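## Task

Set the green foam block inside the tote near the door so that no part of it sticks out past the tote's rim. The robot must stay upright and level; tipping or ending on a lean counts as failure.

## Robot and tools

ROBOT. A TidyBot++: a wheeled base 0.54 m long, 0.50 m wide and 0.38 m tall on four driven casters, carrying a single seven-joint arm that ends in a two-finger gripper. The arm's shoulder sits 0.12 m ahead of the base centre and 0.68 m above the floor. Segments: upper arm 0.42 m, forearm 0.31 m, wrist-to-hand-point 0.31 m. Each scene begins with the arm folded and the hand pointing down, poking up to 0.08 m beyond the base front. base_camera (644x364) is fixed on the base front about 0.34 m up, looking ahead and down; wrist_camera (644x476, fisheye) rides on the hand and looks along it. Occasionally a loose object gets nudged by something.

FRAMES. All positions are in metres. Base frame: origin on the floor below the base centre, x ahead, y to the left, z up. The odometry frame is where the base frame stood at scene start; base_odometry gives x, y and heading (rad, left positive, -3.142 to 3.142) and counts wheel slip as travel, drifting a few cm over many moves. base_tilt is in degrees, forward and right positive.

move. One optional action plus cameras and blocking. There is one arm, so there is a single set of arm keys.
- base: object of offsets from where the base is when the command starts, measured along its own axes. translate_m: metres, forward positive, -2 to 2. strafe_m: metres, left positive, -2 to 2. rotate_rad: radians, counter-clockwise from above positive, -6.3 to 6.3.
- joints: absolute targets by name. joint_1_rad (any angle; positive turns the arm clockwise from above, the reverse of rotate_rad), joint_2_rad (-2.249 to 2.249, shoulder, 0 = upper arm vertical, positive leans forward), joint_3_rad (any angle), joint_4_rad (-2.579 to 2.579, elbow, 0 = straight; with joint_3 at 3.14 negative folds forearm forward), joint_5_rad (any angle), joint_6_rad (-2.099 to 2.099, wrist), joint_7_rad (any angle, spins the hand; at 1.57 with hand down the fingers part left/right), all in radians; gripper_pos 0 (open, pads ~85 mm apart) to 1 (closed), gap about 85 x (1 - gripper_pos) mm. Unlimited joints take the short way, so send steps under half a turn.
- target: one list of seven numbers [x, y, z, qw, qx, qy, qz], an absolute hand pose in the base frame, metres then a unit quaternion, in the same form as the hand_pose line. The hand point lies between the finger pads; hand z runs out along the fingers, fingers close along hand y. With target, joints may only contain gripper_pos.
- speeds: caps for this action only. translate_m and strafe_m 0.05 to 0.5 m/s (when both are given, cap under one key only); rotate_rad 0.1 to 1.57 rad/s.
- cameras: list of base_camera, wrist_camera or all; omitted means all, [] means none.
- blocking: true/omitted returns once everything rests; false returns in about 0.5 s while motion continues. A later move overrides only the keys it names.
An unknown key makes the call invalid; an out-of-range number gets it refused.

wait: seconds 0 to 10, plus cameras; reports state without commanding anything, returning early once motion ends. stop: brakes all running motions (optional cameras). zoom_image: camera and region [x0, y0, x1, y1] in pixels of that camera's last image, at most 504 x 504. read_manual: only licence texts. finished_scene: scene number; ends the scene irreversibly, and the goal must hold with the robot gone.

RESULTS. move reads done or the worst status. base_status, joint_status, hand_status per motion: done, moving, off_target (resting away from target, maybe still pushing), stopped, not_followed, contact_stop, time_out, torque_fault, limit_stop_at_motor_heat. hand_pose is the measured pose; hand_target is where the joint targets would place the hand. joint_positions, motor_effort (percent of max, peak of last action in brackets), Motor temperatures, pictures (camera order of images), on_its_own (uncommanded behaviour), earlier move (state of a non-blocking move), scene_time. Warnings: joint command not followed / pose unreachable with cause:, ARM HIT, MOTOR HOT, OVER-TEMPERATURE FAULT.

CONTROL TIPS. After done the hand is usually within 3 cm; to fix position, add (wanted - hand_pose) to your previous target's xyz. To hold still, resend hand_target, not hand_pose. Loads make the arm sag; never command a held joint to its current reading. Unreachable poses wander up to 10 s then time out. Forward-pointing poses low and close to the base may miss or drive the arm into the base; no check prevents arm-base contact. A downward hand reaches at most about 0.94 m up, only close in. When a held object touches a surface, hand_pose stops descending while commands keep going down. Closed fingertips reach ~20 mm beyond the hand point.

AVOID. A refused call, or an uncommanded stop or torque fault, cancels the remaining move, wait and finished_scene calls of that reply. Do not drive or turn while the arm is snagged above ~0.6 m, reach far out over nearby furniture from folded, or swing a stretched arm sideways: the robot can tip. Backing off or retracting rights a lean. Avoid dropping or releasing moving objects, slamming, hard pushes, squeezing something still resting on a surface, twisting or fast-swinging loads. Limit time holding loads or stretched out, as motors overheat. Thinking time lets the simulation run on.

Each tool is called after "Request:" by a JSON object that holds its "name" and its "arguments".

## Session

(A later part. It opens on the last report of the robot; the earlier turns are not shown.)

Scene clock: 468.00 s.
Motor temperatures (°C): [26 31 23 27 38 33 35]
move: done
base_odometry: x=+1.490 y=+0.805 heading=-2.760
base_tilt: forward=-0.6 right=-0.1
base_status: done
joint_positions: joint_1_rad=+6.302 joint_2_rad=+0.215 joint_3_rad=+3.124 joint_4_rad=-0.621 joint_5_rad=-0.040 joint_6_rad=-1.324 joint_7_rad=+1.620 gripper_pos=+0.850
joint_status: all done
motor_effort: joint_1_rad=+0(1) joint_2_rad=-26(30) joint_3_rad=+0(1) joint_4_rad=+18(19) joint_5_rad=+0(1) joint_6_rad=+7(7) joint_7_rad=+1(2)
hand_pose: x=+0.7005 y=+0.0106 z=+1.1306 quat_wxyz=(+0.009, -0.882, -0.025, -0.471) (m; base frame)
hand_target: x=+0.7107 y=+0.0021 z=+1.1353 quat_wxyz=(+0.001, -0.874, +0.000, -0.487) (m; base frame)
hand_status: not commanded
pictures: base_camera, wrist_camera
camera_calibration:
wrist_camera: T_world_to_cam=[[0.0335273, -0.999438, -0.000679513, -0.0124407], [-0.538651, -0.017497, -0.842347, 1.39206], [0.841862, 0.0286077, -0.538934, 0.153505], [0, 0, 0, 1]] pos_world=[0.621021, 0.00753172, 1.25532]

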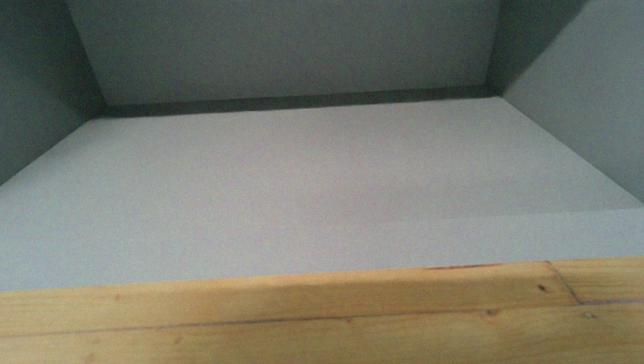

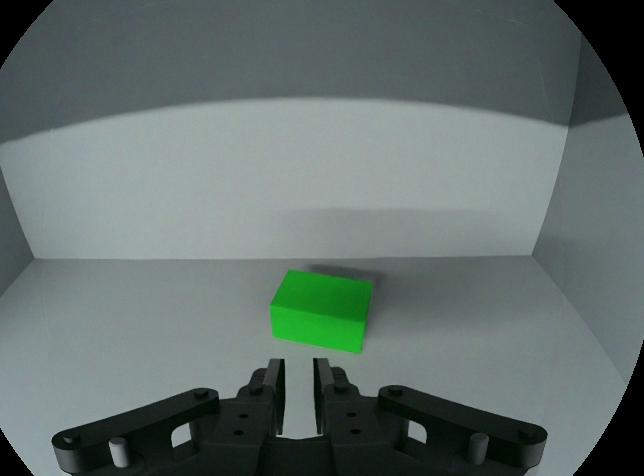

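Request:
{"name": "move", "arguments": {"base": {"translate_m": 0.2235}, "speeds": {"translate_m": 0.2}, "cameras": ["base_camera", "wrist_camera"]}}

Scene clock: 492.43 s.
Motor temperatures (°C): [26 31 23 26 38 33 35]
move: done
base_odometry: x=+1.282 y=+0.722 heading=-2.760
base_tilt: forward=-0.6 right=-0.1
base_status: done
joint_positions: joint_1_rad=+6.302 joint_2_rad=+0.212 joint_3_rad=+3.124 joint_4_rad=-0.622 joint_5_rad=-0.040 joint_6_rad=-1.324 joint_7_rad=+1.620 gripper_pos=+0.850
joint_status: not commanded
motor_effort: joint_1_rad=+0(2) joint_2_rad=-24(30) joint_3_rad=+0(1) joint_4_rad=+17(19) joint_5_rad=+0(1) joint_6_rad=+6(8) joint_7_rad=+0(2)
hand_pose: x=+0.6993 y=+0.0106 z=+1.1320 quat_wxyz=(+0.009, -0.881, -0.025, -0.472) (m; base frame)
hand_target: x=+0.7107 y=+0.0021 z=+1.1353 quat_wxyz=(+0.001, -0.874, +0.000, -0.487) (m; base frame)
hand_status: not commanded
pictures: base_camera, wrist_camera
camera_calibration:
wrist_camera: T_world_to_cam=[[0.0334679, -0.99944, -0.000325464, -0.0126936], [-0.536751, -0.0176993, -0.843555, 1.39255], [0.843076, 0.0284067, -0.537043, 0.152371], [0, 0, 0, 1]] pos_world=[0.619417, 0.00763225, 1.25652]

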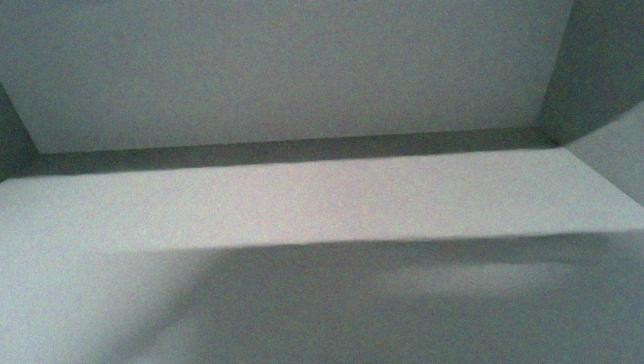

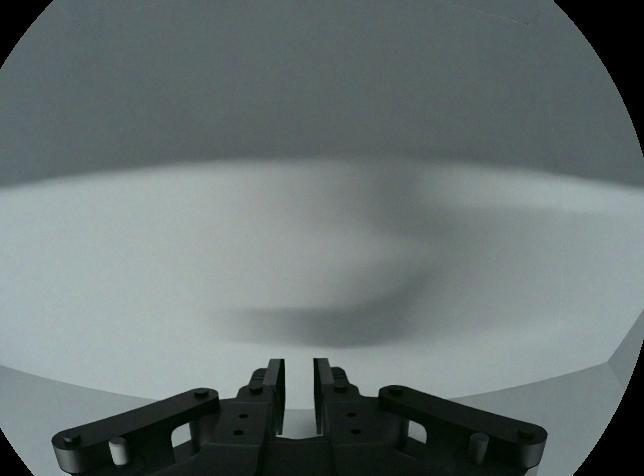

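Request:
{"name": "move", "arguments": {"joints": {"joint_1_rad": 0.0, "joint_2_rad": 0.30, "joint_3_rad": 3.14, "joint_4_rad": -0.605, "joint_5_rad": 0.0, "joint_6_rad": -1.445, "joint_7_rad": 1.57}, "cameras": ["wrist_camera"]}}

Scene clock: 498.23 s.
Motor temperatures (°C): [26 31 23 26 38 33 35]
move: done
base_odometry: x=+1.282 y=+0.722 heading=-2.760
base_tilt: forward=-0.6 right=+0.0
base_status: not commanded
joint_positions: joint_1_rad=+6.302 joint_2_rad=+0.282 joint_3_rad=+3.124 joint_4_rad=-0.605 joint_5_rad=-0.040 joint_6_rad=-1.395 joint_7_rad=+1.620 gripper_pos=+0.850
joint_status: all done
motor_effort: joint_1_rad=+0(1) joint_2_rad=-27(31) joint_3_rad=+0(1) joint_4_rad=+18(20) joint_5_rad=+0(1) joint_6_rad=+6(7) joint_7_rad=+0(2)
hand_pose: x=+0.7154 y=+0.0103 z=+1.0812 quat_wxyz=(+0.011, -0.909, -0.025, -0.417) (m; base frame)
hand_target: x=+0.7120 y=+0.0021 z=+1.0592 quat_wxyz=(+0.001, -0.923, +0.000, -0.386) (m; base frame)
hand_status: not commanded
pictures: wrist_camera
camera_calibration:
wrist_camera: T_world_to_cam=[[0.0355595, -0.999359, -0.00424587, -0.0107865], [-0.637375, -0.0194066, -0.770309, 1.3512], [0.769732, 0.030098, -0.637657, 0.272779], [0, 0, 0, 1]] pos_world=[0.651641, 0.00723255, 1.21474]

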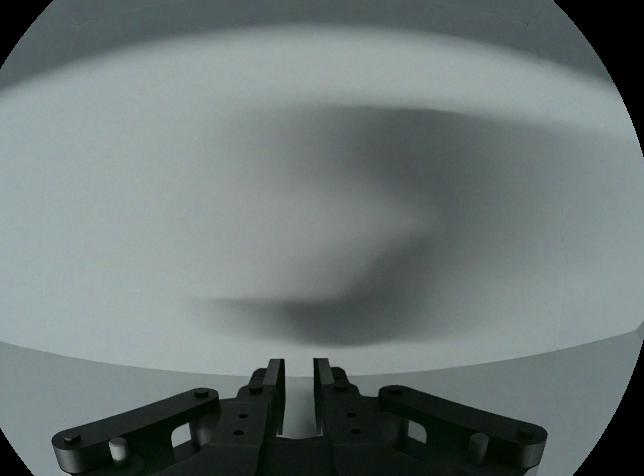

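Request:
{"name": "move", "arguments": {"joints": {"joint_1_rad": 0.0, "joint_2_rad": 0.355, "joint_3_rad": 3.14, "joint_4_rad": -0.605, "joint_5_rad": 0.0, "joint_6_rad": -1.515, "joint_7_rad": 1.57}, "cameras": ["wrist_camera"]}}

Scene clock: 501.03 s.
Motor temperatures (°C): [26 31 23 26 38 33 35]
move: done
base_odometry: x=+1.282 y=+0.722 heading=-2.760
base_tilt: forward=-0.6 right=+0.0
base_status: not commanded
joint_positions: joint_1_rad=+6.302 joint_2_rad=+0.334 joint_3_rad=+3.124 joint_4_rad=-0.604 joint_5_rad=-0.040 joint_6_rad=-1.450 joint_7_rad=+1.620 gripper_pos=+0.850
joint_status: all done
motor_effort: joint_1_rad=+0(1) joint_2_rad=-30(33) joint_3_rad=+0(1) joint_4_rad=+18(19) joint_5_rad=+1(1) joint_6_rad=+5(8) joint_7_rad=+1(2)
hand_pose: x=+0.7233 y=+0.0101 z=+1.0385 quat_wxyz=(+0.012, -0.929, -0.026, -0.368) (m; base frame)
hand_target: x=+0.7152 y=+0.0021 z=+1.0120 quat_wxyz=(+0.001, -0.945, +0.000, -0.327) (m; base frame)
hand_status: not commanded
pictures: wrist_camera
camera_calibration:
wrist_camera: T_world_to_cam=[[0.0369707, -0.999285, -0.00788068, -0.00870106], [-0.714384, -0.0209141, -0.699442, 1.30541], [0.698777, 0.0314886, -0.714646, 0.370731], [0, 0, 0, 1]] pos_world=[0.67383, 0.00693293, 1.17793]

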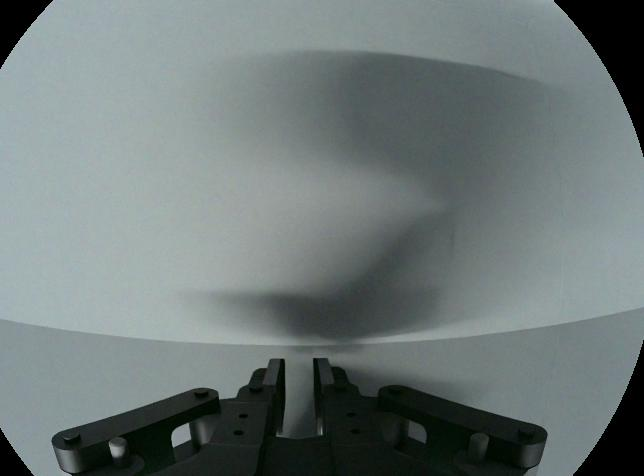

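Request:
{"name": "move", "arguments": {"base": {"translate_m": -0.12}, "speeds": {"translate_m": 0.1}, "cameras": ["wrist_camera"]}}

Scene clock: 506.57 s.
Motor temperatures (°C): [26 31 23 26 38 33 35]
move: done
base_odometry: x=+1.393 y=+0.767 heading=-2.760
base_tilt: forward=-0.6 right=-0.1
base_status: done
joint_positions: joint_1_rad=+6.301 joint_2_rad=+0.340 joint_3_rad=+3.124 joint_4_rad=-0.604 joint_5_rad=-0.039 joint_6_rad=-1.450 joint_7_rad=+1.620 gripper_pos=+0.850
joint_status: not commanded
motor_effort: joint_1_rad=+0(2) joint_2_rad=-30(33) joint_3_rad=+0(1) joint_4_rad=+17(19) joint_5_rad=+0(2) joint_6_rad=+5(6) joint_7_rad=+1(2)
hand_pose: x=+0.7252 y=+0.0103 z=+1.0353 quat_wxyz=(+0.012, -0.930, -0.026, -0.366) (m; base frame)
hand_target: x=+0.7152 y=+0.0021 z=+1.0120 quat_wxyz=(+0.001, -0.945, +0.000, -0.327) (m; base frame)
hand_status: not commanded
pictures: wrist_camera
camera_calibration:
wrist_camera: T_world_to_cam=[[0.0370747, -0.999283, -0.00765909, -0.0088543], [-0.718171, -0.0213141, -0.69554, 1.30331], [0.694878, 0.0312875, -0.718447, 0.373859], [0, 0, 0, 1]] pos_world=[0.67654, 0.00723372, 1.17503]

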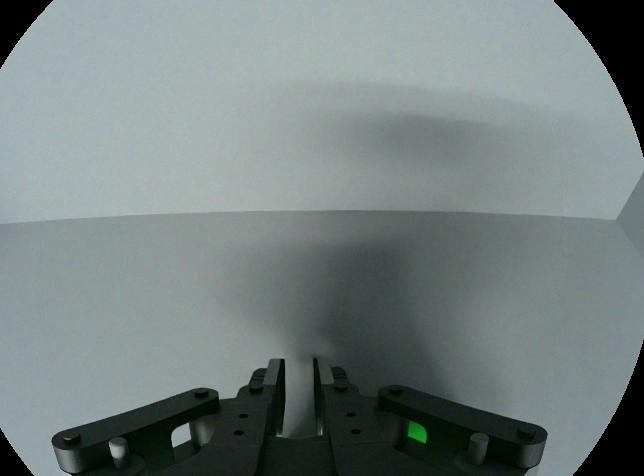

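Request:
{"name": "move", "arguments": {"base": {"translate_m": -0.11}, "speeds": {"translate_m": 0.1}, "cameras": ["wrist_camera"]}}

Scene clock: 512.03 s.
Motor temperatures (°C): [26 31 23 26 38 33 35]
move: done
base_odometry: x=+1.495 y=+0.808 heading=-2.760
base_tilt: forward=-0.6 right=+0.0
base_status: done
joint_positions: joint_1_rad=+6.301 joint_2_rad=+0.340 joint_3_rad=+3.124 joint_4_rad=-0.603 joint_5_rad=-0.039 joint_6_rad=-1.450 joint_7_rad=+1.620 gripper_pos=+0.850
joint_status: not commanded
motor_effort: joint_1_rad=+0(1) joint_2_rad=-30(33) joint_3_rad=+0(1) joint_4_rad=+17(18) joint_5_rad=+1(1) joint_6_rad=+5(5) joint_7_rad=+1(2)
hand_pose: x=+0.7252 y=+0.0103 z=+1.0353 quat_wxyz=(+0.012, -0.930, -0.026, -0.366) (m; base frame)
hand_target: x=+0.7152 y=+0.0021 z=+1.0120 quat_wxyz=(+0.001, -0.945, +0.000, -0.327) (m; base frame)
hand_status: not commanded
pictures: wrist_camera
camera_calibration:
wrist_camera: T_world_to_cam=[[0.0371438, -0.999281, -0.00759967, -0.00897077], [-0.718364, -0.0214138, -0.695338, 1.3032], [0.694675, 0.0312868, -0.718643, 0.374227], [0, 0, 0, 1]] pos_world=[0.676541, 0.00723386, 1.17503]

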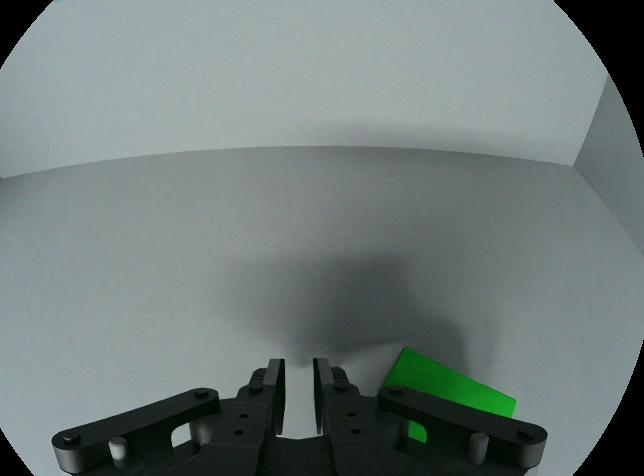

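Request:
{"name": "move", "arguments": {"joints": {"joint_1_rad": 0.0, "joint_2_rad": 0.10, "joint_3_rad": 3.14, "joint_4_rad": -0.80, "joint_5_rad": 0.0, "joint_6_rad": -1.40, "joint_7_rad": 1.57}, "cameras": []}}

Request:
{"name": "move", "arguments": {"base": {"translate_m": -0.12}, "joints": {"gripper_pos": 0.0}, "cameras": ["wrist_camera"]}}

Scene clock: 520.53 s.
Motor temperatures (°C): [26 31 23 26 38 33 35]
move: done
base_odometry: x=+1.495 y=+0.808 heading=-2.760
base_tilt: forward=-0.6 right=+0.0
base_status: not commanded
joint_positions: joint_1_rad=+6.301 joint_2_rad=+0.098 joint_3_rad=+3.124 joint_4_rad=-0.776 joint_5_rad=-0.039 joint_6_rad=-1.450 joint_7_rad=+1.620 gripper_pos=+0.850
joint_status: all done
motor_effort: joint_1_rad=+0(2) joint_2_rad=-21(33) joint_3_rad=+0(2) joint_4_rad=+17(20) joint_5_rad=+1(1) joint_6_rad=+6(7) joint_7_rad=+1(2)
hand_pose: x=+0.6280 y=+0.0123 z=+1.0891 quat_wxyz=(+0.010, -0.917, -0.027, -0.397) (m; base frame)
hand_target: x=+0.6394 y=+0.0021 z=+1.0885 quat_wxyz=(+0.001, -0.913, +0.000, -0.408) (m; base frame)
hand_status: not commanded
pictures: none
No camera images: "cameras" was empty.

Scene clock: 521.77 s.
Motor temperatures (°C): [26 31 23 26 38 33 35]
move: done
base_odometry: x=+1.607 y=+0.853 heading=-2.760
base_tilt: forward=-0.6 right=+0.0
base_status: done
joint_positions: joint_1_rad=+6.301 joint_2_rad=+0.091 joint_3_rad=+3.124 joint_4_rad=-0.779 joint_5_rad=-0.039 joint_6_rad=-1.450 joint_7_rad=+1.620 gripper_pos=+0.000
joint_status: all done
motor_effort: joint_1_rad=+0(1) joint_2_rad=-22(27) joint_3_rad=+0(1) joint_4_rad=+18(19) joint_5_rad=+0(1) joint_6_rad=+6(7) joint_7_rad=+0(2)
hand_pose: x=+0.6248 y=+0.0124 z=+1.0917 quat_wxyz=(+0.009, -0.916, -0.027, -0.399) (m; base frame)
hand_target: x=+0.6394 y=+0.0021 z=+1.0885 quat_wxyz=(+0.001, -0.913, +0.000, -0.408) (m; base frame)
hand_status: not commanded
pictures: wrist_camera
camera_calibration:
wrist_camera: T_world_to_cam=[[0.0380247, -0.999277, -0.0003044, -0.0113172], [-0.665547, -0.0250983, -0.745934, 1.29267], [0.745387, 0.0285665, -0.66602, 0.395311], [0, 0, 0, 1]] pos_world=[0.566105, 0.00984223, 1.22753]

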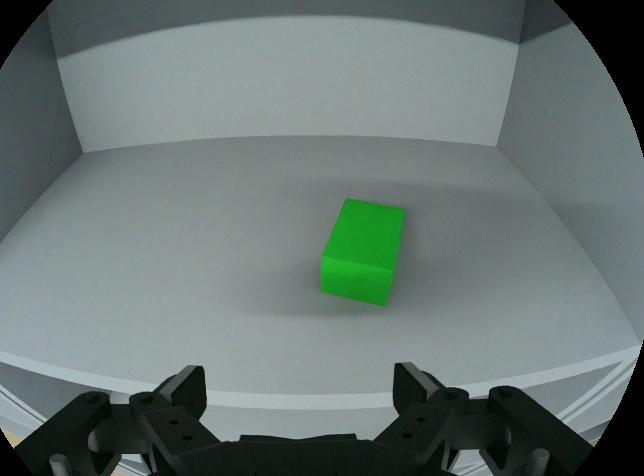

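Request:
{"name": "zoom_image", "arguments": {"camera": "wrist_camera", "region": [300, 180, 430, 320]}}

Scaled by 3.600.

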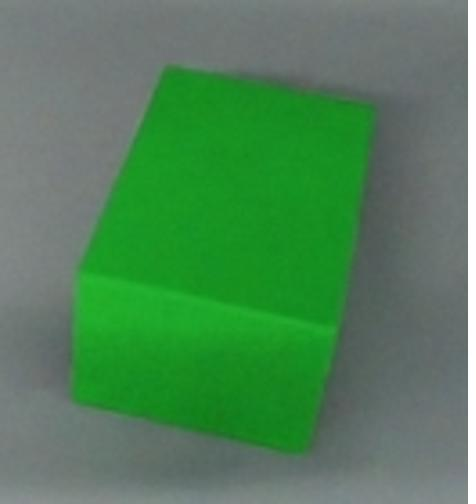

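Request:
{"name": "move", "arguments": {"base": {"strafe_m": 0.13}, "joints": {"joint_1_rad": 0.33, "joint_2_rad": -0.08, "joint_3_rad": 3.14, "joint_4_rad": -1.21, "joint_5_rad": 0.0, "joint_6_rad": -1.08, "joint_7_rad": 1.57}, "cameras": ["wrist_camera"]}}

Scene clock: 544.03 s.
Motor temperatures (°C): [26 31 23 26 38 33 35]
move: done
base_odometry: x=+1.655 y=+0.732 heading=-2.760
base_tilt: forward=-0.6 right=-0.1
base_status: done
joint_positions: joint_1_rad=+6.593 joint_2_rad=-0.061 joint_3_rad=+3.125 joint_4_rad=-1.185 joint_5_rad=-0.036 joint_6_rad=-1.145 joint_7_rad=+1.620 gripper_pos=+0.000
joint_status: all done
motor_effort: joint_1_rad=+0(3) joint_2_rad=-18(23) joint_3_rad=+1(3) joint_4_rad=+20(20) joint_5_rad=+1(1) joint_6_rad=+6(7) joint_7_rad=+1(2)
hand_pose: x=+0.5974 y=-0.1320 z=+1.0378 quat_wxyz=(-0.055, -0.899, +0.110, -0.419) (m; base frame)
hand_target: x=+0.5932 y=-0.1601 z=+1.0496 quat_wxyz=(-0.073, -0.881, +0.146, -0.443) (m; base frame)
hand_status: not commanded
pictures: wrist_camera
camera_calibration:
wrist_camera: T_world_to_cam=[[-0.262363, -0.964969, 0.000475437, 0.0286409], [-0.605005, 0.164109, -0.779126, 1.2538], [0.751754, -0.204701, -0.626867, 0.308794], [0, 0, 0, 1]] pos_world=[0.533935, -0.114913, 1.17043]

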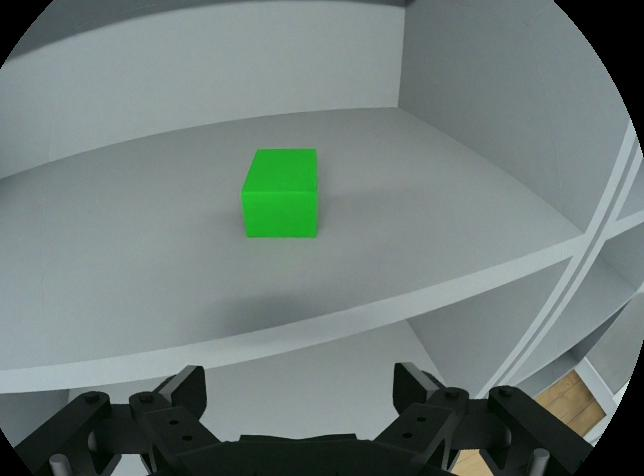

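Request:
{"name": "zoom_image", "arguments": {"camera": "wrist_camera", "region": [225, 130, 345, 250]}}

Scaled by 4.200.

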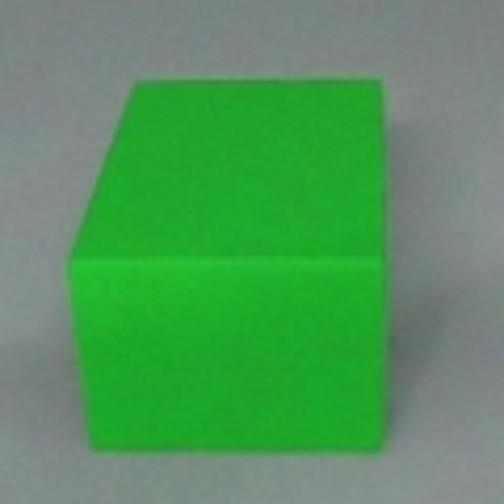

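Request:
{"name": "move", "arguments": {"base": {"translate_m": 0.0934, "strafe_m": -0.0093}, "speeds": {"translate_m": 0.15}, "joints": {"joint_1_rad": 0.345, "joint_2_rad": -0.055, "joint_3_rad": 3.14, "joint_4_rad": -1.21, "joint_5_rad": 0.0, "joint_6_rad": -1.08, "joint_7_rad": 1.57}, "cameras": ["wrist_camera"]}}

Request:
{"name": "zoom_image", "arguments": {"camera": "wrist_camera", "region": [190, 250, 410, 440]}}

Scene clock: 566.37 s.
Motor temperatures (°C): [26 31 23 26 38 33 35]
move: done
base_odometry: x=+1.565 y=+0.706 heading=-2.760
base_tilt: forward=-0.6 right=-0.1
base_status: done
joint_positions: joint_1_rad=+6.609 joint_2_rad=-0.061 joint_3_rad=+3.125 joint_4_rad=-1.187 joint_5_rad=-0.035 joint_6_rad=-1.141 joint_7_rad=+1.620 gripper_pos=+0.000
joint_status: all done
motor_effort: joint_1_rad=+0(1) joint_2_rad=-17(22) joint_3_rad=+1(2) joint_4_rad=+19(21) joint_5_rad=+0(1) joint_6_rad=+6(7) joint_7_rad=+1(3)
hand_pose: x=+0.5959 y=-0.1401 z=+1.0378 quat_wxyz=(-0.059, -0.898, +0.117, -0.420) (m; base frame)
hand_target: x=+0.5992 y=-0.1703 z=+1.0370 quat_wxyz=(-0.075, -0.886, +0.154, -0.431) (m; base frame)
hand_status: not commanded
pictures: wrist_camera
camera_calibration:
wrist_camera: T_world_to_cam=[[-0.278495, -0.960437, 0.000871818, 0.0301718], [-0.600362, 0.173376, -0.780708, 1.25449], [0.74967, -0.217947, -0.624895, 0.305592], [0, 0, 0, 1]] pos_world=[0.532459, -0.121918, 1.17033]

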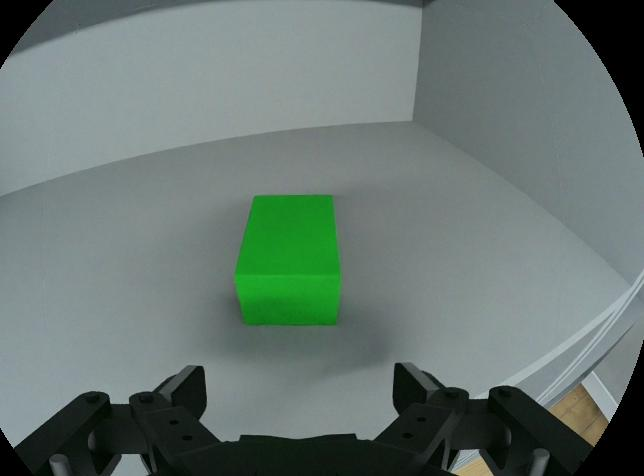

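Scaled by 2.291.

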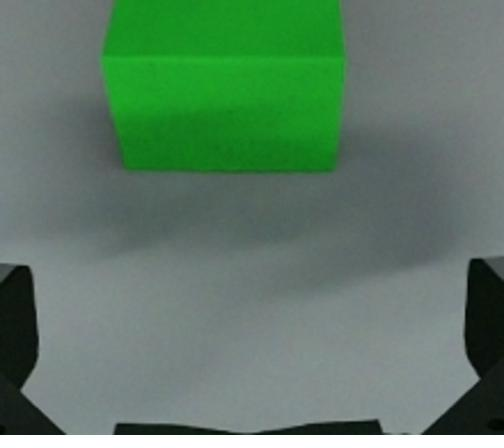

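Request:
{"name": "move", "arguments": {"base": {"translate_m": 0.0974, "strafe_m": -0.0239}, "speeds": {"translate_m": 0.1}, "joints": {"joint_1_rad": 0.345, "joint_2_rad": -0.035, "joint_3_rad": 3.14, "joint_4_rad": -1.21, "joint_5_rad": 0.0, "joint_6_rad": -1.09, "joint_7_rad": 1.57}, "cameras": ["wrist_camera"]}}

Scene clock: 582.10 s.
Motor temperatures (°C): [26 30 23 26 38 33 35]
move: done
base_odometry: x=+1.466 y=+0.691 heading=-2.759
base_tilt: forward=-0.6 right=-0.1
base_status: done
joint_positions: joint_1_rad=+6.609 joint_2_rad=-0.050 joint_3_rad=+3.125 joint_4_rad=-1.187 joint_5_rad=-0.035 joint_6_rad=-1.141 joint_7_rad=+1.620 gripper_pos=+0.000
joint_status: all done
motor_effort: joint_1_rad=+0(1) joint_2_rad=-18(21) joint_3_rad=+1(2) joint_4_rad=+20(21) joint_5_rad=-1(2) joint_6_rad=+7(7) joint_7_rad=+1(1)
hand_pose: x=+0.5993 y=-0.1413 z=+1.0321 quat_wxyz=(-0.058, -0.900, +0.118, -0.415) (m; base frame)
hand_target: x=+0.6040 y=-0.1719 z=+1.0244 quat_wxyz=(-0.072, -0.892, +0.155, -0.418) (m; base frame)
hand_status: not commanded
pictures: wrist_camera
camera_calibration:
wrist_camera: T_world_to_cam=[[-0.278486, -0.96044, 0.00037001, 0.0305829], [-0.608844, 0.17624, -0.773465, 1.25022], [0.742802, -0.215625, -0.633838, 0.312766], [0, 0, 0, 1]] pos_world=[0.537379, -0.123525, 1.16523]

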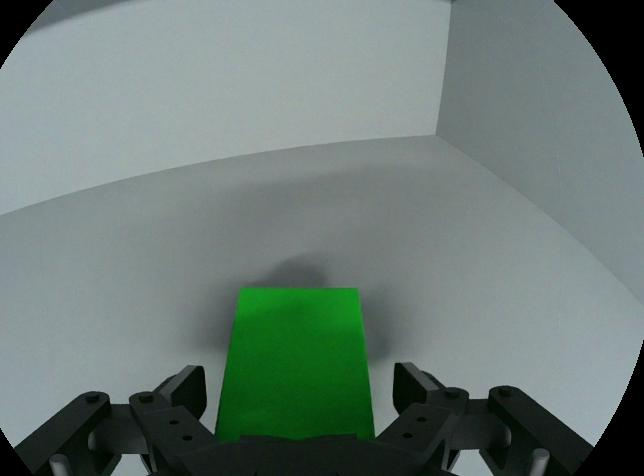

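Request:
{"name": "move", "arguments": {"joints": {"gripper_pos": 0.45}, "cameras": ["wrist_camera"]}}

Scene clock: 585.20 s.
Motor temperatures (°C): [26 30 23 26 38 33 35]
move: off_target
base_odometry: x=+1.466 y=+0.691 heading=-2.760
base_tilt: forward=-0.6 right=+0.0
base_status: not commanded
joint_positions: joint_1_rad=+6.609 joint_2_rad=-0.052 joint_3_rad=+3.125 joint_4_rad=-1.188 joint_5_rad=-0.035 joint_6_rad=-1.140 joint_7_rad=+1.620 gripper_pos=+0.381
joint_status: gripper_pos off_target (ended at +0.381, target +0.450)
motor_effort: joint_1_rad=+0(0) joint_2_rad=-15(19) joint_3_rad=+1(1) joint_4_rad=+18(20) joint_5_rad=+1(1) joint_6_rad=+5(7) joint_7_rad=+1(1)
hand_pose: x=+0.5989 y=-0.1412 z=+1.0328 quat_wxyz=(-0.058, -0.900, +0.118, -0.416) (m; base frame)
hand_target: x=+0.6040 y=-0.1719 z=+1.0244 quat_wxyz=(-0.072, -0.892, +0.155, -0.418) (m; base frame)
hand_status: not commanded
pictures: wrist_camera
camera_calibration:
wrist_camera: T_world_to_cam=[[-0.27848, -0.960442, 0.000393409, 0.0305772], [-0.60761, 0.17586, -0.774521, 1.25088], [0.743813, -0.215928, -0.632548, 0.311616], [0, 0, 0, 1]] pos_world=[0.536776, -0.123324, 1.16593]

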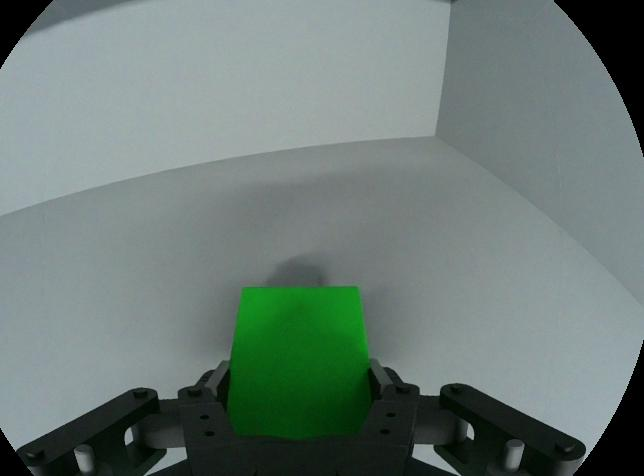

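Request:
{"name": "move", "arguments": {"joints": {"joint_1_rad": 0.345, "joint_2_rad": -0.15, "joint_3_rad": 3.14, "joint_4_rad": -1.21, "joint_5_rad": 0.0, "joint_6_rad": -1.09, "joint_7_rad": 1.57}, "cameras": ["wrist_camera"]}}

Scene clock: 589.33 s.
Motor temperatures (°C): [26 30 23 26 38 33 35]
move: done
base_odometry: x=+1.466 y=+0.691 heading=-2.760
base_tilt: forward=-0.6 right=+0.0
base_status: not commanded
joint_positions: joint_1_rad=+6.609 joint_2_rad=-0.141 joint_3_rad=+3.125 joint_4_rad=-1.196 joint_5_rad=-0.035 joint_6_rad=-1.140 joint_7_rad=+1.620 gripper_pos=+0.381
joint_status: all done
motor_effort: joint_1_rad=+0(1) joint_2_rad=-14(22) joint_3_rad=+1(1) joint_4_rad=+20(22) joint_5_rad=+0(2) joint_6_rad=+7(7) joint_7_rad=+1(1)
hand_pose: x=+0.5671 y=-0.1305 z=+1.0715 quat_wxyz=(-0.065, -0.883, +0.114, -0.451) (m; base frame)
hand_target: x=+0.5638 y=-0.1575 z=+1.0811 quat_wxyz=(-0.081, -0.867, +0.151, -0.469) (m; base frame)
hand_status: not commanded
pictures: wrist_camera
camera_calibration:
wrist_camera: T_world_to_cam=[[-0.278779, -0.960347, 0.00403421, 0.0281975], [-0.546354, 0.155144, -0.82306, 1.27415], [0.789797, -0.231656, -0.567941, 0.2647], [0, 0, 0, 1]] pos_world=[0.494937, -0.109277, 1.19892]

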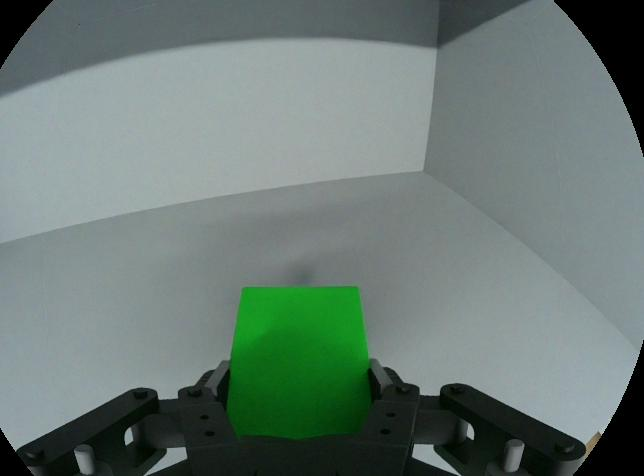

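Request:
{"name": "move", "arguments": {"base": {"translate_m": -0.43}, "joints": {"gripper_pos": 0.55}, "speeds": {"translate_m": 0.3}, "cameras": ["wrist_camera"]}}

Request:
{"name": "move", "arguments": {"base": {"strafe_m": 1.876}, "joints": {"joint_1_rad": 0.0, "joint_2_rad": -0.349, "joint_3_rad": 3.13, "joint_4_rad": -2.3, "joint_5_rad": 0.0, "joint_6_rad": -0.5, "joint_7_rad": 1.57}, "cameras": ["base_camera", "wrist_camera"]}}

Scene clock: 596.00 s.
Motor temperatures (°C): [26 30 23 26 38 33 35]
move: off_target
base_odometry: x=+1.865 y=+0.852 heading=-2.759
base_tilt: forward=-0.6 right=-0.1
base_status: done
joint_positions: joint_1_rad=+6.610 joint_2_rad=-0.147 joint_3_rad=+3.125 joint_4_rad=-1.196 joint_5_rad=-0.034 joint_6_rad=-1.140 joint_7_rad=+1.620 gripper_pos=+0.381
joint_status: gripper_pos off_target (ended at +0.381, target +0.550)
motor_effort: joint_1_rad=+0(1) joint_2_rad=-15(19) joint_3_rad=+1(2) joint_4_rad=+20(21) joint_5_rad=+0(1) joint_6_rad=+7(7) joint_7_rad=+1(2)
hand_pose: x=+0.5647 y=-0.1302 z=+1.0743 quat_wxyz=(-0.066, -0.881, +0.114, -0.454) (m; base frame)
hand_target: x=+0.5638 y=-0.1575 z=+1.0811 quat_wxyz=(-0.081, -0.867, +0.151, -0.469) (m; base frame)
hand_status: not commanded
pictures: wrist_camera
camera_calibration:
wrist_camera: T_world_to_cam=[[-0.279692, -0.960076, 0.00516303, 0.0271486], [-0.541671, 0.153357, -0.826483, 1.27598], [0.792694, -0.233958, -0.562938, 0.260916], [0, 0, 0, 1]] pos_world=[0.491928, -0.108572, 1.20131]

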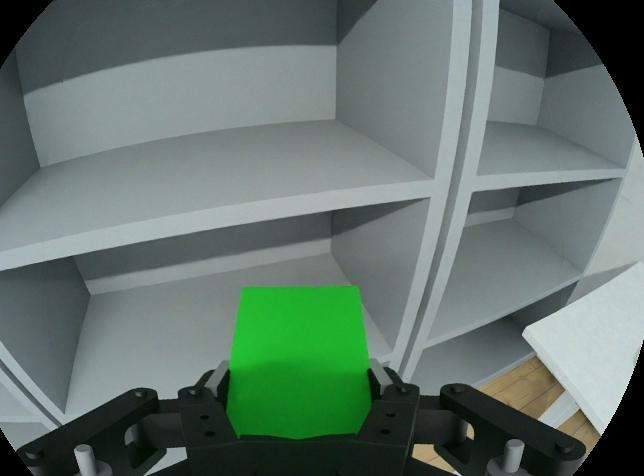

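Scene clock: 600.83 s.
Motor temperatures (°C): [26 30 23 26 38 33 35]
move: done
base_odometry: x=+2.565 y=-0.889 heading=-2.759
base_tilt: forward=-0.6 right=-0.1
base_status: done
joint_positions: joint_1_rad=+6.304 joint_2_rad=-0.323 joint_3_rad=+3.126 joint_4_rad=-2.278 joint_5_rad=-0.033 joint_6_rad=-0.565 joint_7_rad=+1.620 gripper_pos=+0.381
joint_status: all done
motor_effort: joint_1_rad=+0(2) joint_2_rad=-8(17) joint_3_rad=+1(2) joint_4_rad=+19(22) joint_5_rad=+0(2) joint_6_rad=+5(8) joint_7_rad=+1(2)
hand_pose: x=+0.4580 y=+0.0049 z=+0.7100 quat_wxyz=(+0.002, -0.952, -0.011, -0.306) (m; base frame)
hand_target: x=+0.4652 y=+0.0053 z=+0.7205 quat_wxyz=(+0.000, -0.941, -0.005, -0.338) (m; base frame)
hand_status: not commanded
pictures: base_camera, wrist_camera
camera_calibration:
wrist_camera: T_world_to_cam=[[0.000924351, -0.999998, 0.00182195, 0.00299259], [-0.801009, -0.00183112, -0.598649, 0.854017], [0.598651, -0.000906036, -0.80101, 0.428865], [0, 0, 0, 1]] pos_world=[0.427332, 0.00494497, 0.854776]

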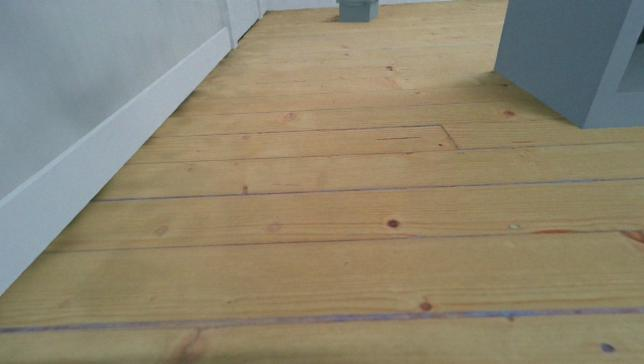

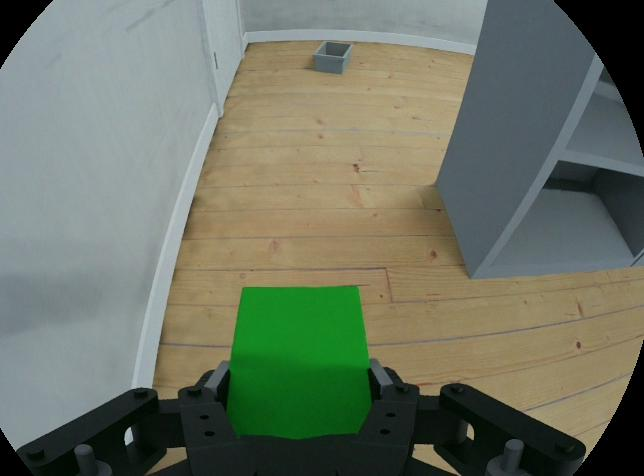

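Request:
{"name": "move", "arguments": {"base": {"translate_m": 1.80, "strafe_m": -0.04}, "cameras": ["base_camera", "wrist_camera"]}}

Scene clock: 628.87 s.
Motor temperatures (°C): [26 30 23 26 38 33 35]
move: done
base_odometry: x=+0.880 y=-1.524 heading=-2.758
base_tilt: forward=-0.6 right=+0.0
base_status: done
joint_positions: joint_1_rad=+6.304 joint_2_rad=-0.333 joint_3_rad=+3.126 joint_4_rad=-2.280 joint_5_rad=-0.033 joint_6_rad=-0.561 joint_7_rad=+1.620 gripper_pos=+0.381
joint_status: not commanded
motor_effort: joint_1_rad=+0(1) joint_2_rad=-7(10) joint_3_rad=+1(1) joint_4_rad=+19(20) joint_5_rad=+1(1) joint_6_rad=+4(6) joint_7_rad=+1(2)
hand_pose: x=+0.4580 y=+0.0049 z=+0.7131 quat_wxyz=(+0.002, -0.950, -0.011, -0.312) (m; base frame)
hand_target: x=+0.4652 y=+0.0053 z=+0.7205 quat_wxyz=(+0.000, -0.941, -0.005, -0.338) (m; base frame)
hand_status: not commanded
pictures: base_camera, wrist_camera
camera_calibration:
wrist_camera: T_world_to_cam=[[0.000797417, -0.999997, 0.0021313, 0.0027785], [-0.793731, -0.00192934, -0.608265, 0.859406], [0.608268, -0.00120664, -0.793731, 0.421729], [0, 0, 0, 1]] pos_world=[0.425611, 0.00494545, 0.857481]

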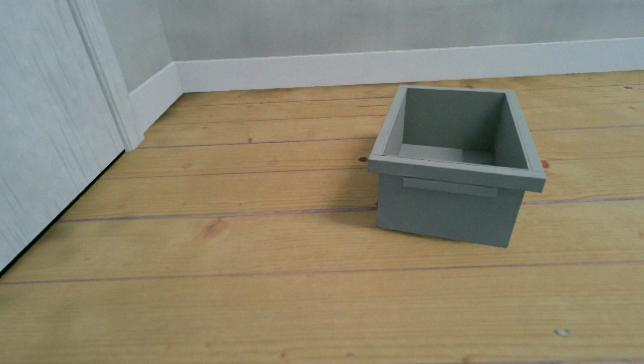

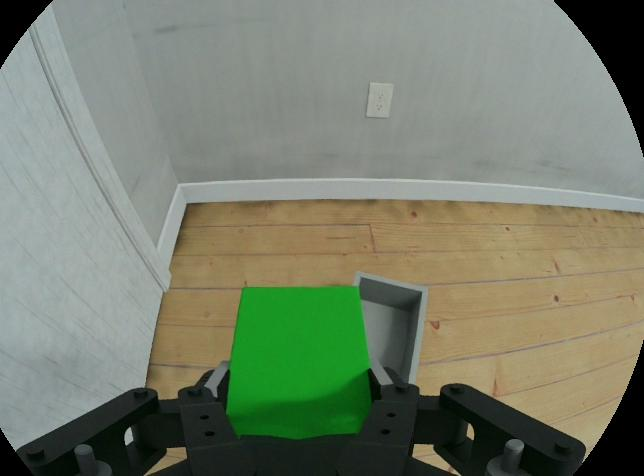

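Request:
{"name": "move", "arguments": {"base": {"translate_m": 0.068, "strafe_m": -0.08}, "target": [0.58, -0.10, 0.48, 0.0193, 0.9805, -0.1465, 0.1291], "cameras": ["base_camera", "wrist_camera"]}}

Scene clock: 642.67 s.
Motor temperatures (°C): [26 30 23 26 38 33 35]
move: done
base_odometry: x=+0.787 y=-1.476 heading=-2.758
base_tilt: forward=-0.6 right=+0.0
base_status: done
joint_positions: joint_1_rad=+6.399 joint_2_rad=+0.515 joint_3_rad=+3.199 joint_4_rad=-2.026 joint_5_rad=-0.033 joint_6_rad=-0.395 joint_7_rad=+1.586 gripper_pos=+0.381
joint_status: not commanded
motor_effort: joint_1_rad=+0(1) joint_2_rad=-29(31) joint_3_rad=+0(2) joint_4_rad=+10(20) joint_5_rad=+0(2) joint_6_rad=+2(6) joint_7_rad=+1(2)
hand_pose: x=+0.5619 y=-0.0745 z=+0.4837 quat_wxyz=(-0.015, -0.991, +0.088, -0.102) (m; base frame)
hand_target: x=+0.5800 y=-0.1000 z=+0.4800 quat_wxyz=(-0.019, -0.981, +0.147, -0.129) (m; base frame)
hand_status: done (0.031 m and 7.5 deg from the pose sent, 0.283 m and 28.0 deg at the start)
pictures: base_camera, wrist_camera
camera_calibration:
wrist_camera: T_world_to_cam=[[-0.19628, -0.980342, 0.0200984, 0.0272804], [-0.956476, 0.186907, -0.224096, 0.721965], [0.215934, -0.0632091, -0.97436, 0.479572], [0, 0, 0, 1]] pos_world=[0.592341, -0.0778833, 0.628517]

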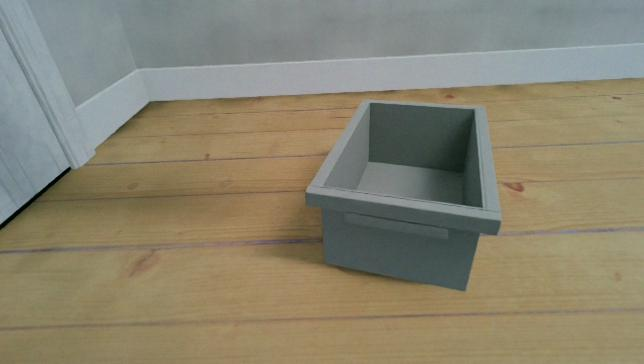

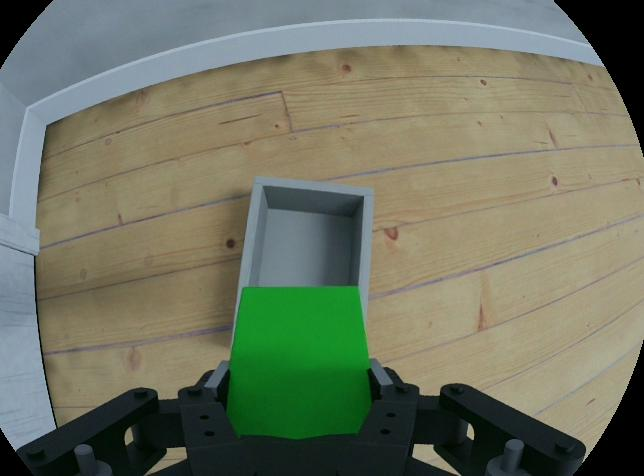

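Request:
{"name": "move", "arguments": {"target": [0.665, -0.13, 0.28, 0.0221, 0.9771, -0.1678, 0.1286], "cameras": ["base_camera", "wrist_camera"]}}

Scene clock: 653.43 s.
Motor temperatures (°C): [26 30 23 26 38 33 35]
move: done
base_odometry: x=+0.787 y=-1.476 heading=-2.758
base_tilt: forward=-0.6 right=+0.0
base_status: not commanded
joint_positions: joint_1_rad=+6.448 joint_2_rad=+1.065 joint_3_rad=+3.199 joint_4_rad=-1.715 joint_5_rad=-0.033 joint_6_rad=-0.160 joint_7_rad=+1.560 gripper_pos=+0.381
joint_status: not commanded
motor_effort: joint_1_rad=+0(1) joint_2_rad=-40(42) joint_3_rad=+1(1) joint_4_rad=+7(11) joint_5_rad=+0(2) joint_6_rad=+0(2) joint_7_rad=+1(2)
hand_pose: x=+0.6479 y=-0.1206 z=+0.2868 quat_wxyz=(-0.030, -0.988, +0.115, -0.099) (m; base frame)
hand_target: x=+0.6650 y=-0.1300 z=+0.2800 quat_wxyz=(-0.022, -0.977, +0.168, -0.129) (m; base frame)
hand_status: done (0.021 m and 7.1 deg from the pose sent, 0.235 m and 9.8 deg at the start)
pictures: base_camera, wrist_camera
camera_calibration:
wrist_camera: T_world_to_cam=[[-0.250889, -0.967026, 0.0437671, 0.0331047], [-0.94611, 0.235396, -0.222407, 0.767319], [0.204771, -0.0972079, -0.973971, 0.269274], [0, 0, 0, 1]] pos_world=[0.679135, -0.122435, 0.431473]

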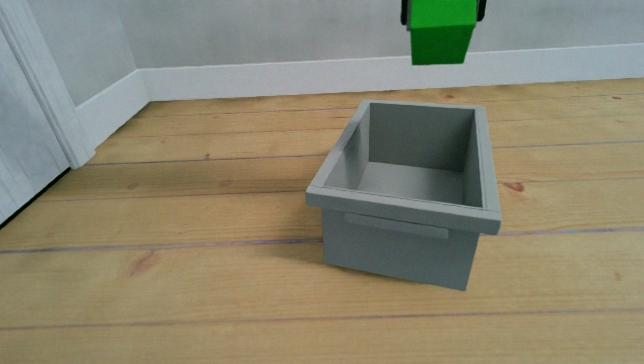

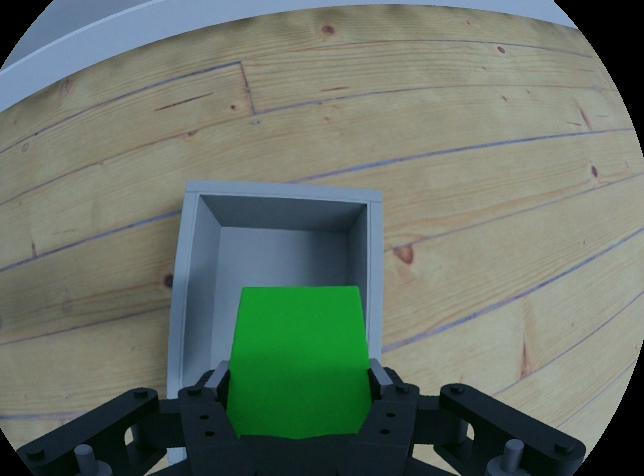

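Request:
{"name": "move", "arguments": {"target": [0.679, -0.114, 0.17, 0.0221, 0.9771, -0.1678, 0.1286], "cameras": ["base_camera", "wrist_camera"]}}

Scene clock: 672.07 s.
Motor temperatures (°C): [26 30 23 26 38 33 35]
move: done
base_odometry: x=+0.787 y=-1.476 heading=-2.758
base_tilt: forward=-0.6 right=+0.0
base_status: not commanded
joint_positions: joint_1_rad=+6.448 joint_2_rad=+1.330 joint_3_rad=+3.199 joint_4_rad=-1.545 joint_5_rad=-0.051 joint_6_rad=-0.071 joint_7_rad=+1.529 gripper_pos=+0.381
joint_status: not commanded
motor_effort: joint_1_rad=+0(1) joint_2_rad=-42(45) joint_3_rad=+1(1) joint_4_rad=+5(7) joint_5_rad=+1(2) joint_6_rad=+0(2) joint_7_rad=+0(2)
hand_pose: x=+0.6575 y=-0.1236 z=+0.1735 quat_wxyz=(-0.030, -0.986, +0.132, -0.096) (m; base frame)
hand_target: x=+0.6790 y=-0.1140 z=+0.1700 quat_wxyz=(-0.022, -0.977, +0.168, -0.129) (m; base frame)
hand_status: done (0.024 m and 5.7 deg from the pose sent, 0.121 m and 7.1 deg at the start)
pictures: base_camera, wrist_camera
camera_calibration:
wrist_camera: T_world_to_cam=[[-0.28398, -0.957926, 0.0416206, 0.0608598], [-0.938282, 0.268695, -0.217783, 0.75012], [0.197437, -0.100898, -0.975109, 0.161153], [0, 0, 0, 1]] pos_world=[0.68929, -0.126994, 0.317972]

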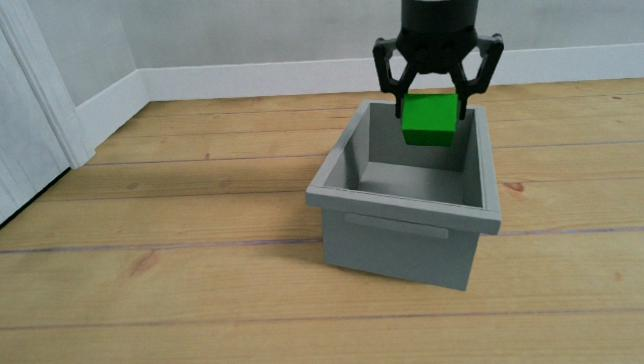

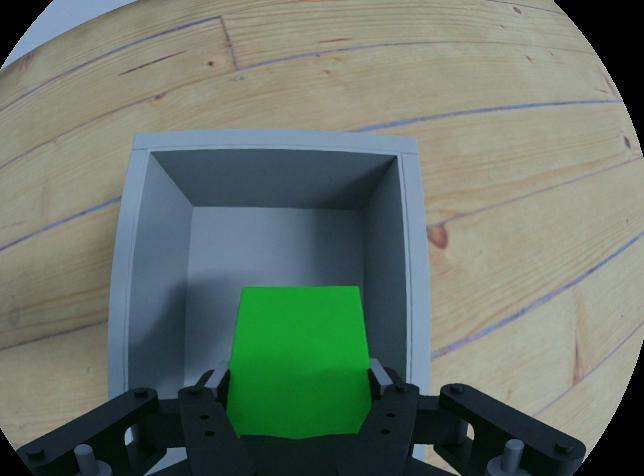

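Request:
{"name": "move", "arguments": {"target": [0.688, -0.093, 0.105, 0.0221, 0.9771, -0.1678, 0.1286], "cameras": ["base_camera", "wrist_camera"]}}

Scene clock: 684.57 s.
Motor temperatures (°C): [26 30 23 26 38 33 35]
move: done
base_odometry: x=+0.787 y=-1.476 heading=-2.758
base_tilt: forward=-0.5 right=+0.0
base_status: not commanded
joint_positions: joint_1_rad=+6.397 joint_2_rad=+1.482 joint_3_rad=+3.199 joint_4_rad=-1.402 joint_5_rad=-0.081 joint_6_rad=-0.058 joint_7_rad=+1.498 gripper_pos=+0.381
joint_status: not commanded
motor_effort: joint_1_rad=+0(1) joint_2_rad=-43(46) joint_3_rad=+1(2) joint_4_rad=+5(6) joint_5_rad=+0(1) joint_6_rad=+1(2) joint_7_rad=+0(2)
hand_pose: x=+0.6726 y=-0.0962 z=+0.1102 quat_wxyz=(-0.025, -0.986, +0.132, -0.100) (m; base frame)
hand_target: x=+0.6880 y=-0.0930 z=+0.1050 quat_wxyz=(-0.022, -0.977, +0.168, -0.129) (m; base frame)
hand_status: done (0.016 m and 5.4 deg from the pose sent, 0.081 m and 5.7 deg at the start)
pictures: base_camera, wrist_camera
camera_calibration:
wrist_camera: T_world_to_cam=[[-0.282792, -0.958734, 0.0292995, 0.0945184], [-0.936676, 0.26945, -0.223685, 0.742787], [0.206559, -0.0907006, -0.974221, 0.0939413], [0, 0, 0, 1]] pos_world=[0.703075, -0.101005, 0.2549]

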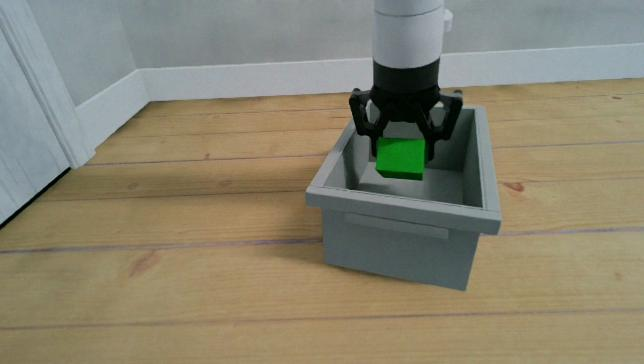

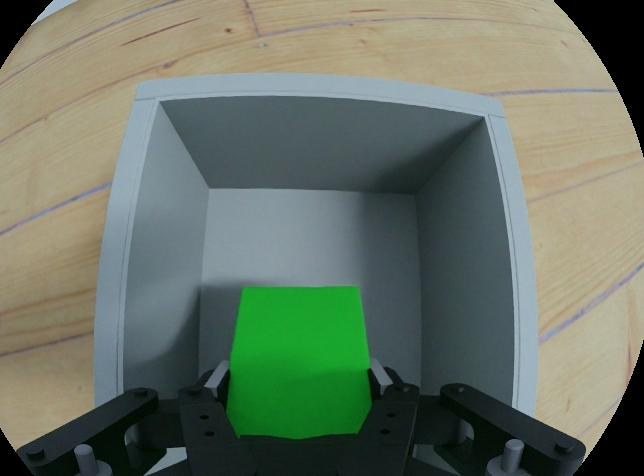

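Request:
{"name": "move", "arguments": {"target": [0.686, -0.099, 0.075, 0.0221, 0.9771, -0.1678, 0.1286], "cameras": ["base_camera", "wrist_camera"]}}

Scene clock: 687.67 s.
Motor temperatures (°C): [26 31 23 26 38 33 35]
move: done
base_odometry: x=+0.787 y=-1.476 heading=-2.758
base_tilt: forward=-0.5 right=+0.0
base_status: not commanded
joint_positions: joint_1_rad=+6.397 joint_2_rad=+1.546 joint_3_rad=+3.199 joint_4_rad=-1.335 joint_5_rad=-0.081 joint_6_rad=-0.050 joint_7_rad=+1.498 gripper_pos=+0.381
joint_status: not commanded
motor_effort: joint_1_rad=+0(1) joint_2_rad=-44(46) joint_3_rad=+1(1) joint_4_rad=+5(6) joint_5_rad=+1(1) joint_6_rad=+1(2) joint_7_rad=+1(2)
hand_pose: x=+0.6785 y=-0.0966 z=+0.0844 quat_wxyz=(-0.025, -0.986, +0.130, -0.106) (m; base frame)
hand_target: x=+0.6860 y=-0.0990 z=+0.0750 quat_wxyz=(-0.022, -0.977, +0.168, -0.129) (m; base frame)
hand_status: done (0.012 m and 5.2 deg from the pose sent, 0.038 m and 5.4 deg at the start)
pictures: base_camera, wrist_camera
camera_calibration:
wrist_camera: T_world_to_cam=[[-0.279758, -0.959661, 0.0280449, 0.0945313], [-0.93509, 0.265743, -0.234494, 0.742076], [0.217582, -0.091826, -0.971713, 0.0597439], [0, 0, 0, 1]] pos_world=[0.707355, -0.100997, 0.229415]

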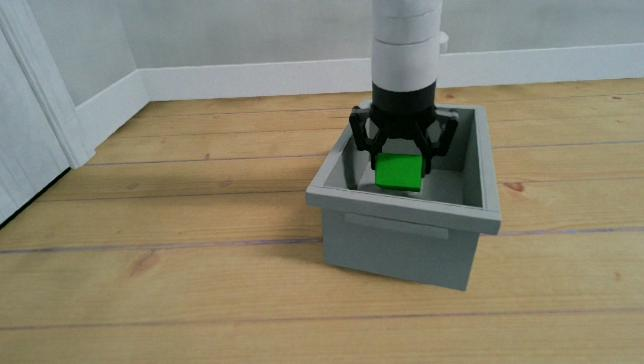

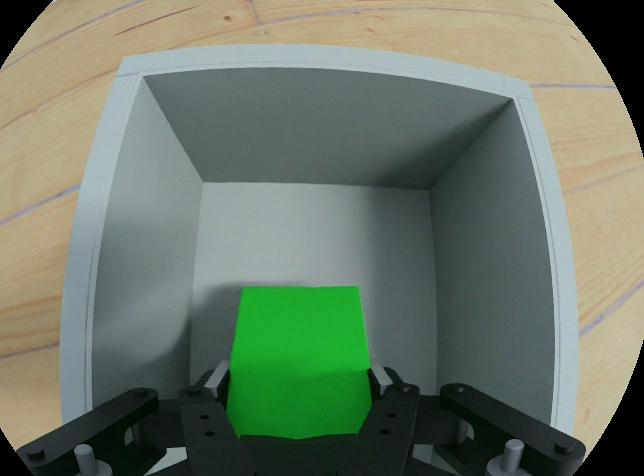

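Request:
{"name": "move", "arguments": {"target": [0.683, -0.102, 0.058, 0.0221, 0.9771, -0.1678, 0.1286], "cameras": ["base_camera", "wrist_camera"]}}

Scene clock: 689.77 s.
Motor temperatures (°C): [26 31 23 26 38 33 35]
move: done
base_odometry: x=+0.787 y=-1.476 heading=-2.758
base_tilt: forward=-0.6 right=+0.0
base_status: not commanded
joint_positions: joint_1_rad=+6.397 joint_2_rad=+1.580 joint_3_rad=+3.199 joint_4_rad=-1.302 joint_5_rad=-0.081 joint_6_rad=-0.042 joint_7_rad=+1.498 gripper_pos=+0.381
joint_status: not commanded
motor_effort: joint_1_rad=+1(1) joint_2_rad=-40(44) joint_3_rad=+1(1) joint_4_rad=+5(6) joint_5_rad=+1(1) joint_6_rad=+1(2) joint_7_rad=+2(2)
hand_pose: x=+0.6798 y=-0.0967 z=+0.0700 quat_wxyz=(-0.025, -0.985, +0.129, -0.109) (m; base frame)
hand_target: x=+0.6830 y=-0.1020 z=+0.0580 quat_wxyz=(-0.022, -0.977, +0.168, -0.129) (m; base frame)
hand_status: done (0.014 m and 5.1 deg from the pose sent, 0.027 m and 5.2 deg at the start)
pictures: base_camera, wrist_camera
camera_calibration:
wrist_camera: T_world_to_cam=[[-0.277881, -0.960215, 0.0277546, 0.0939377], [-0.934332, 0.263452, -0.240034, 0.7396], [0.223172, -0.0926328, -0.970368, 0.0416336], [0, 0, 0, 1]] pos_world=[0.707844, -0.100792, 0.215322]

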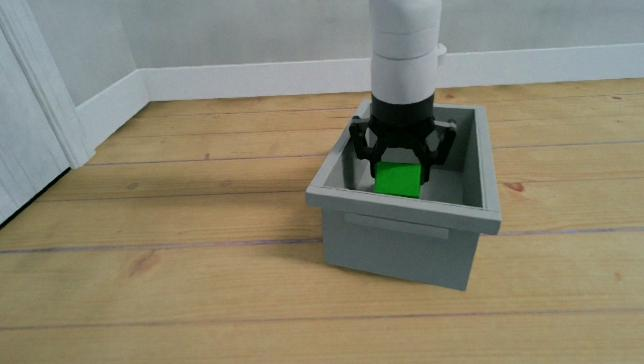

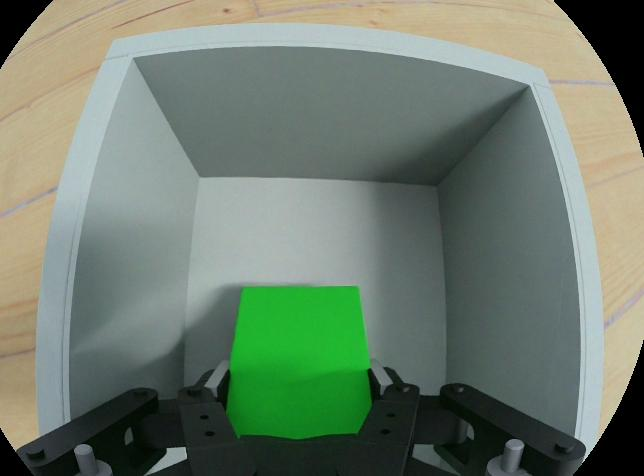

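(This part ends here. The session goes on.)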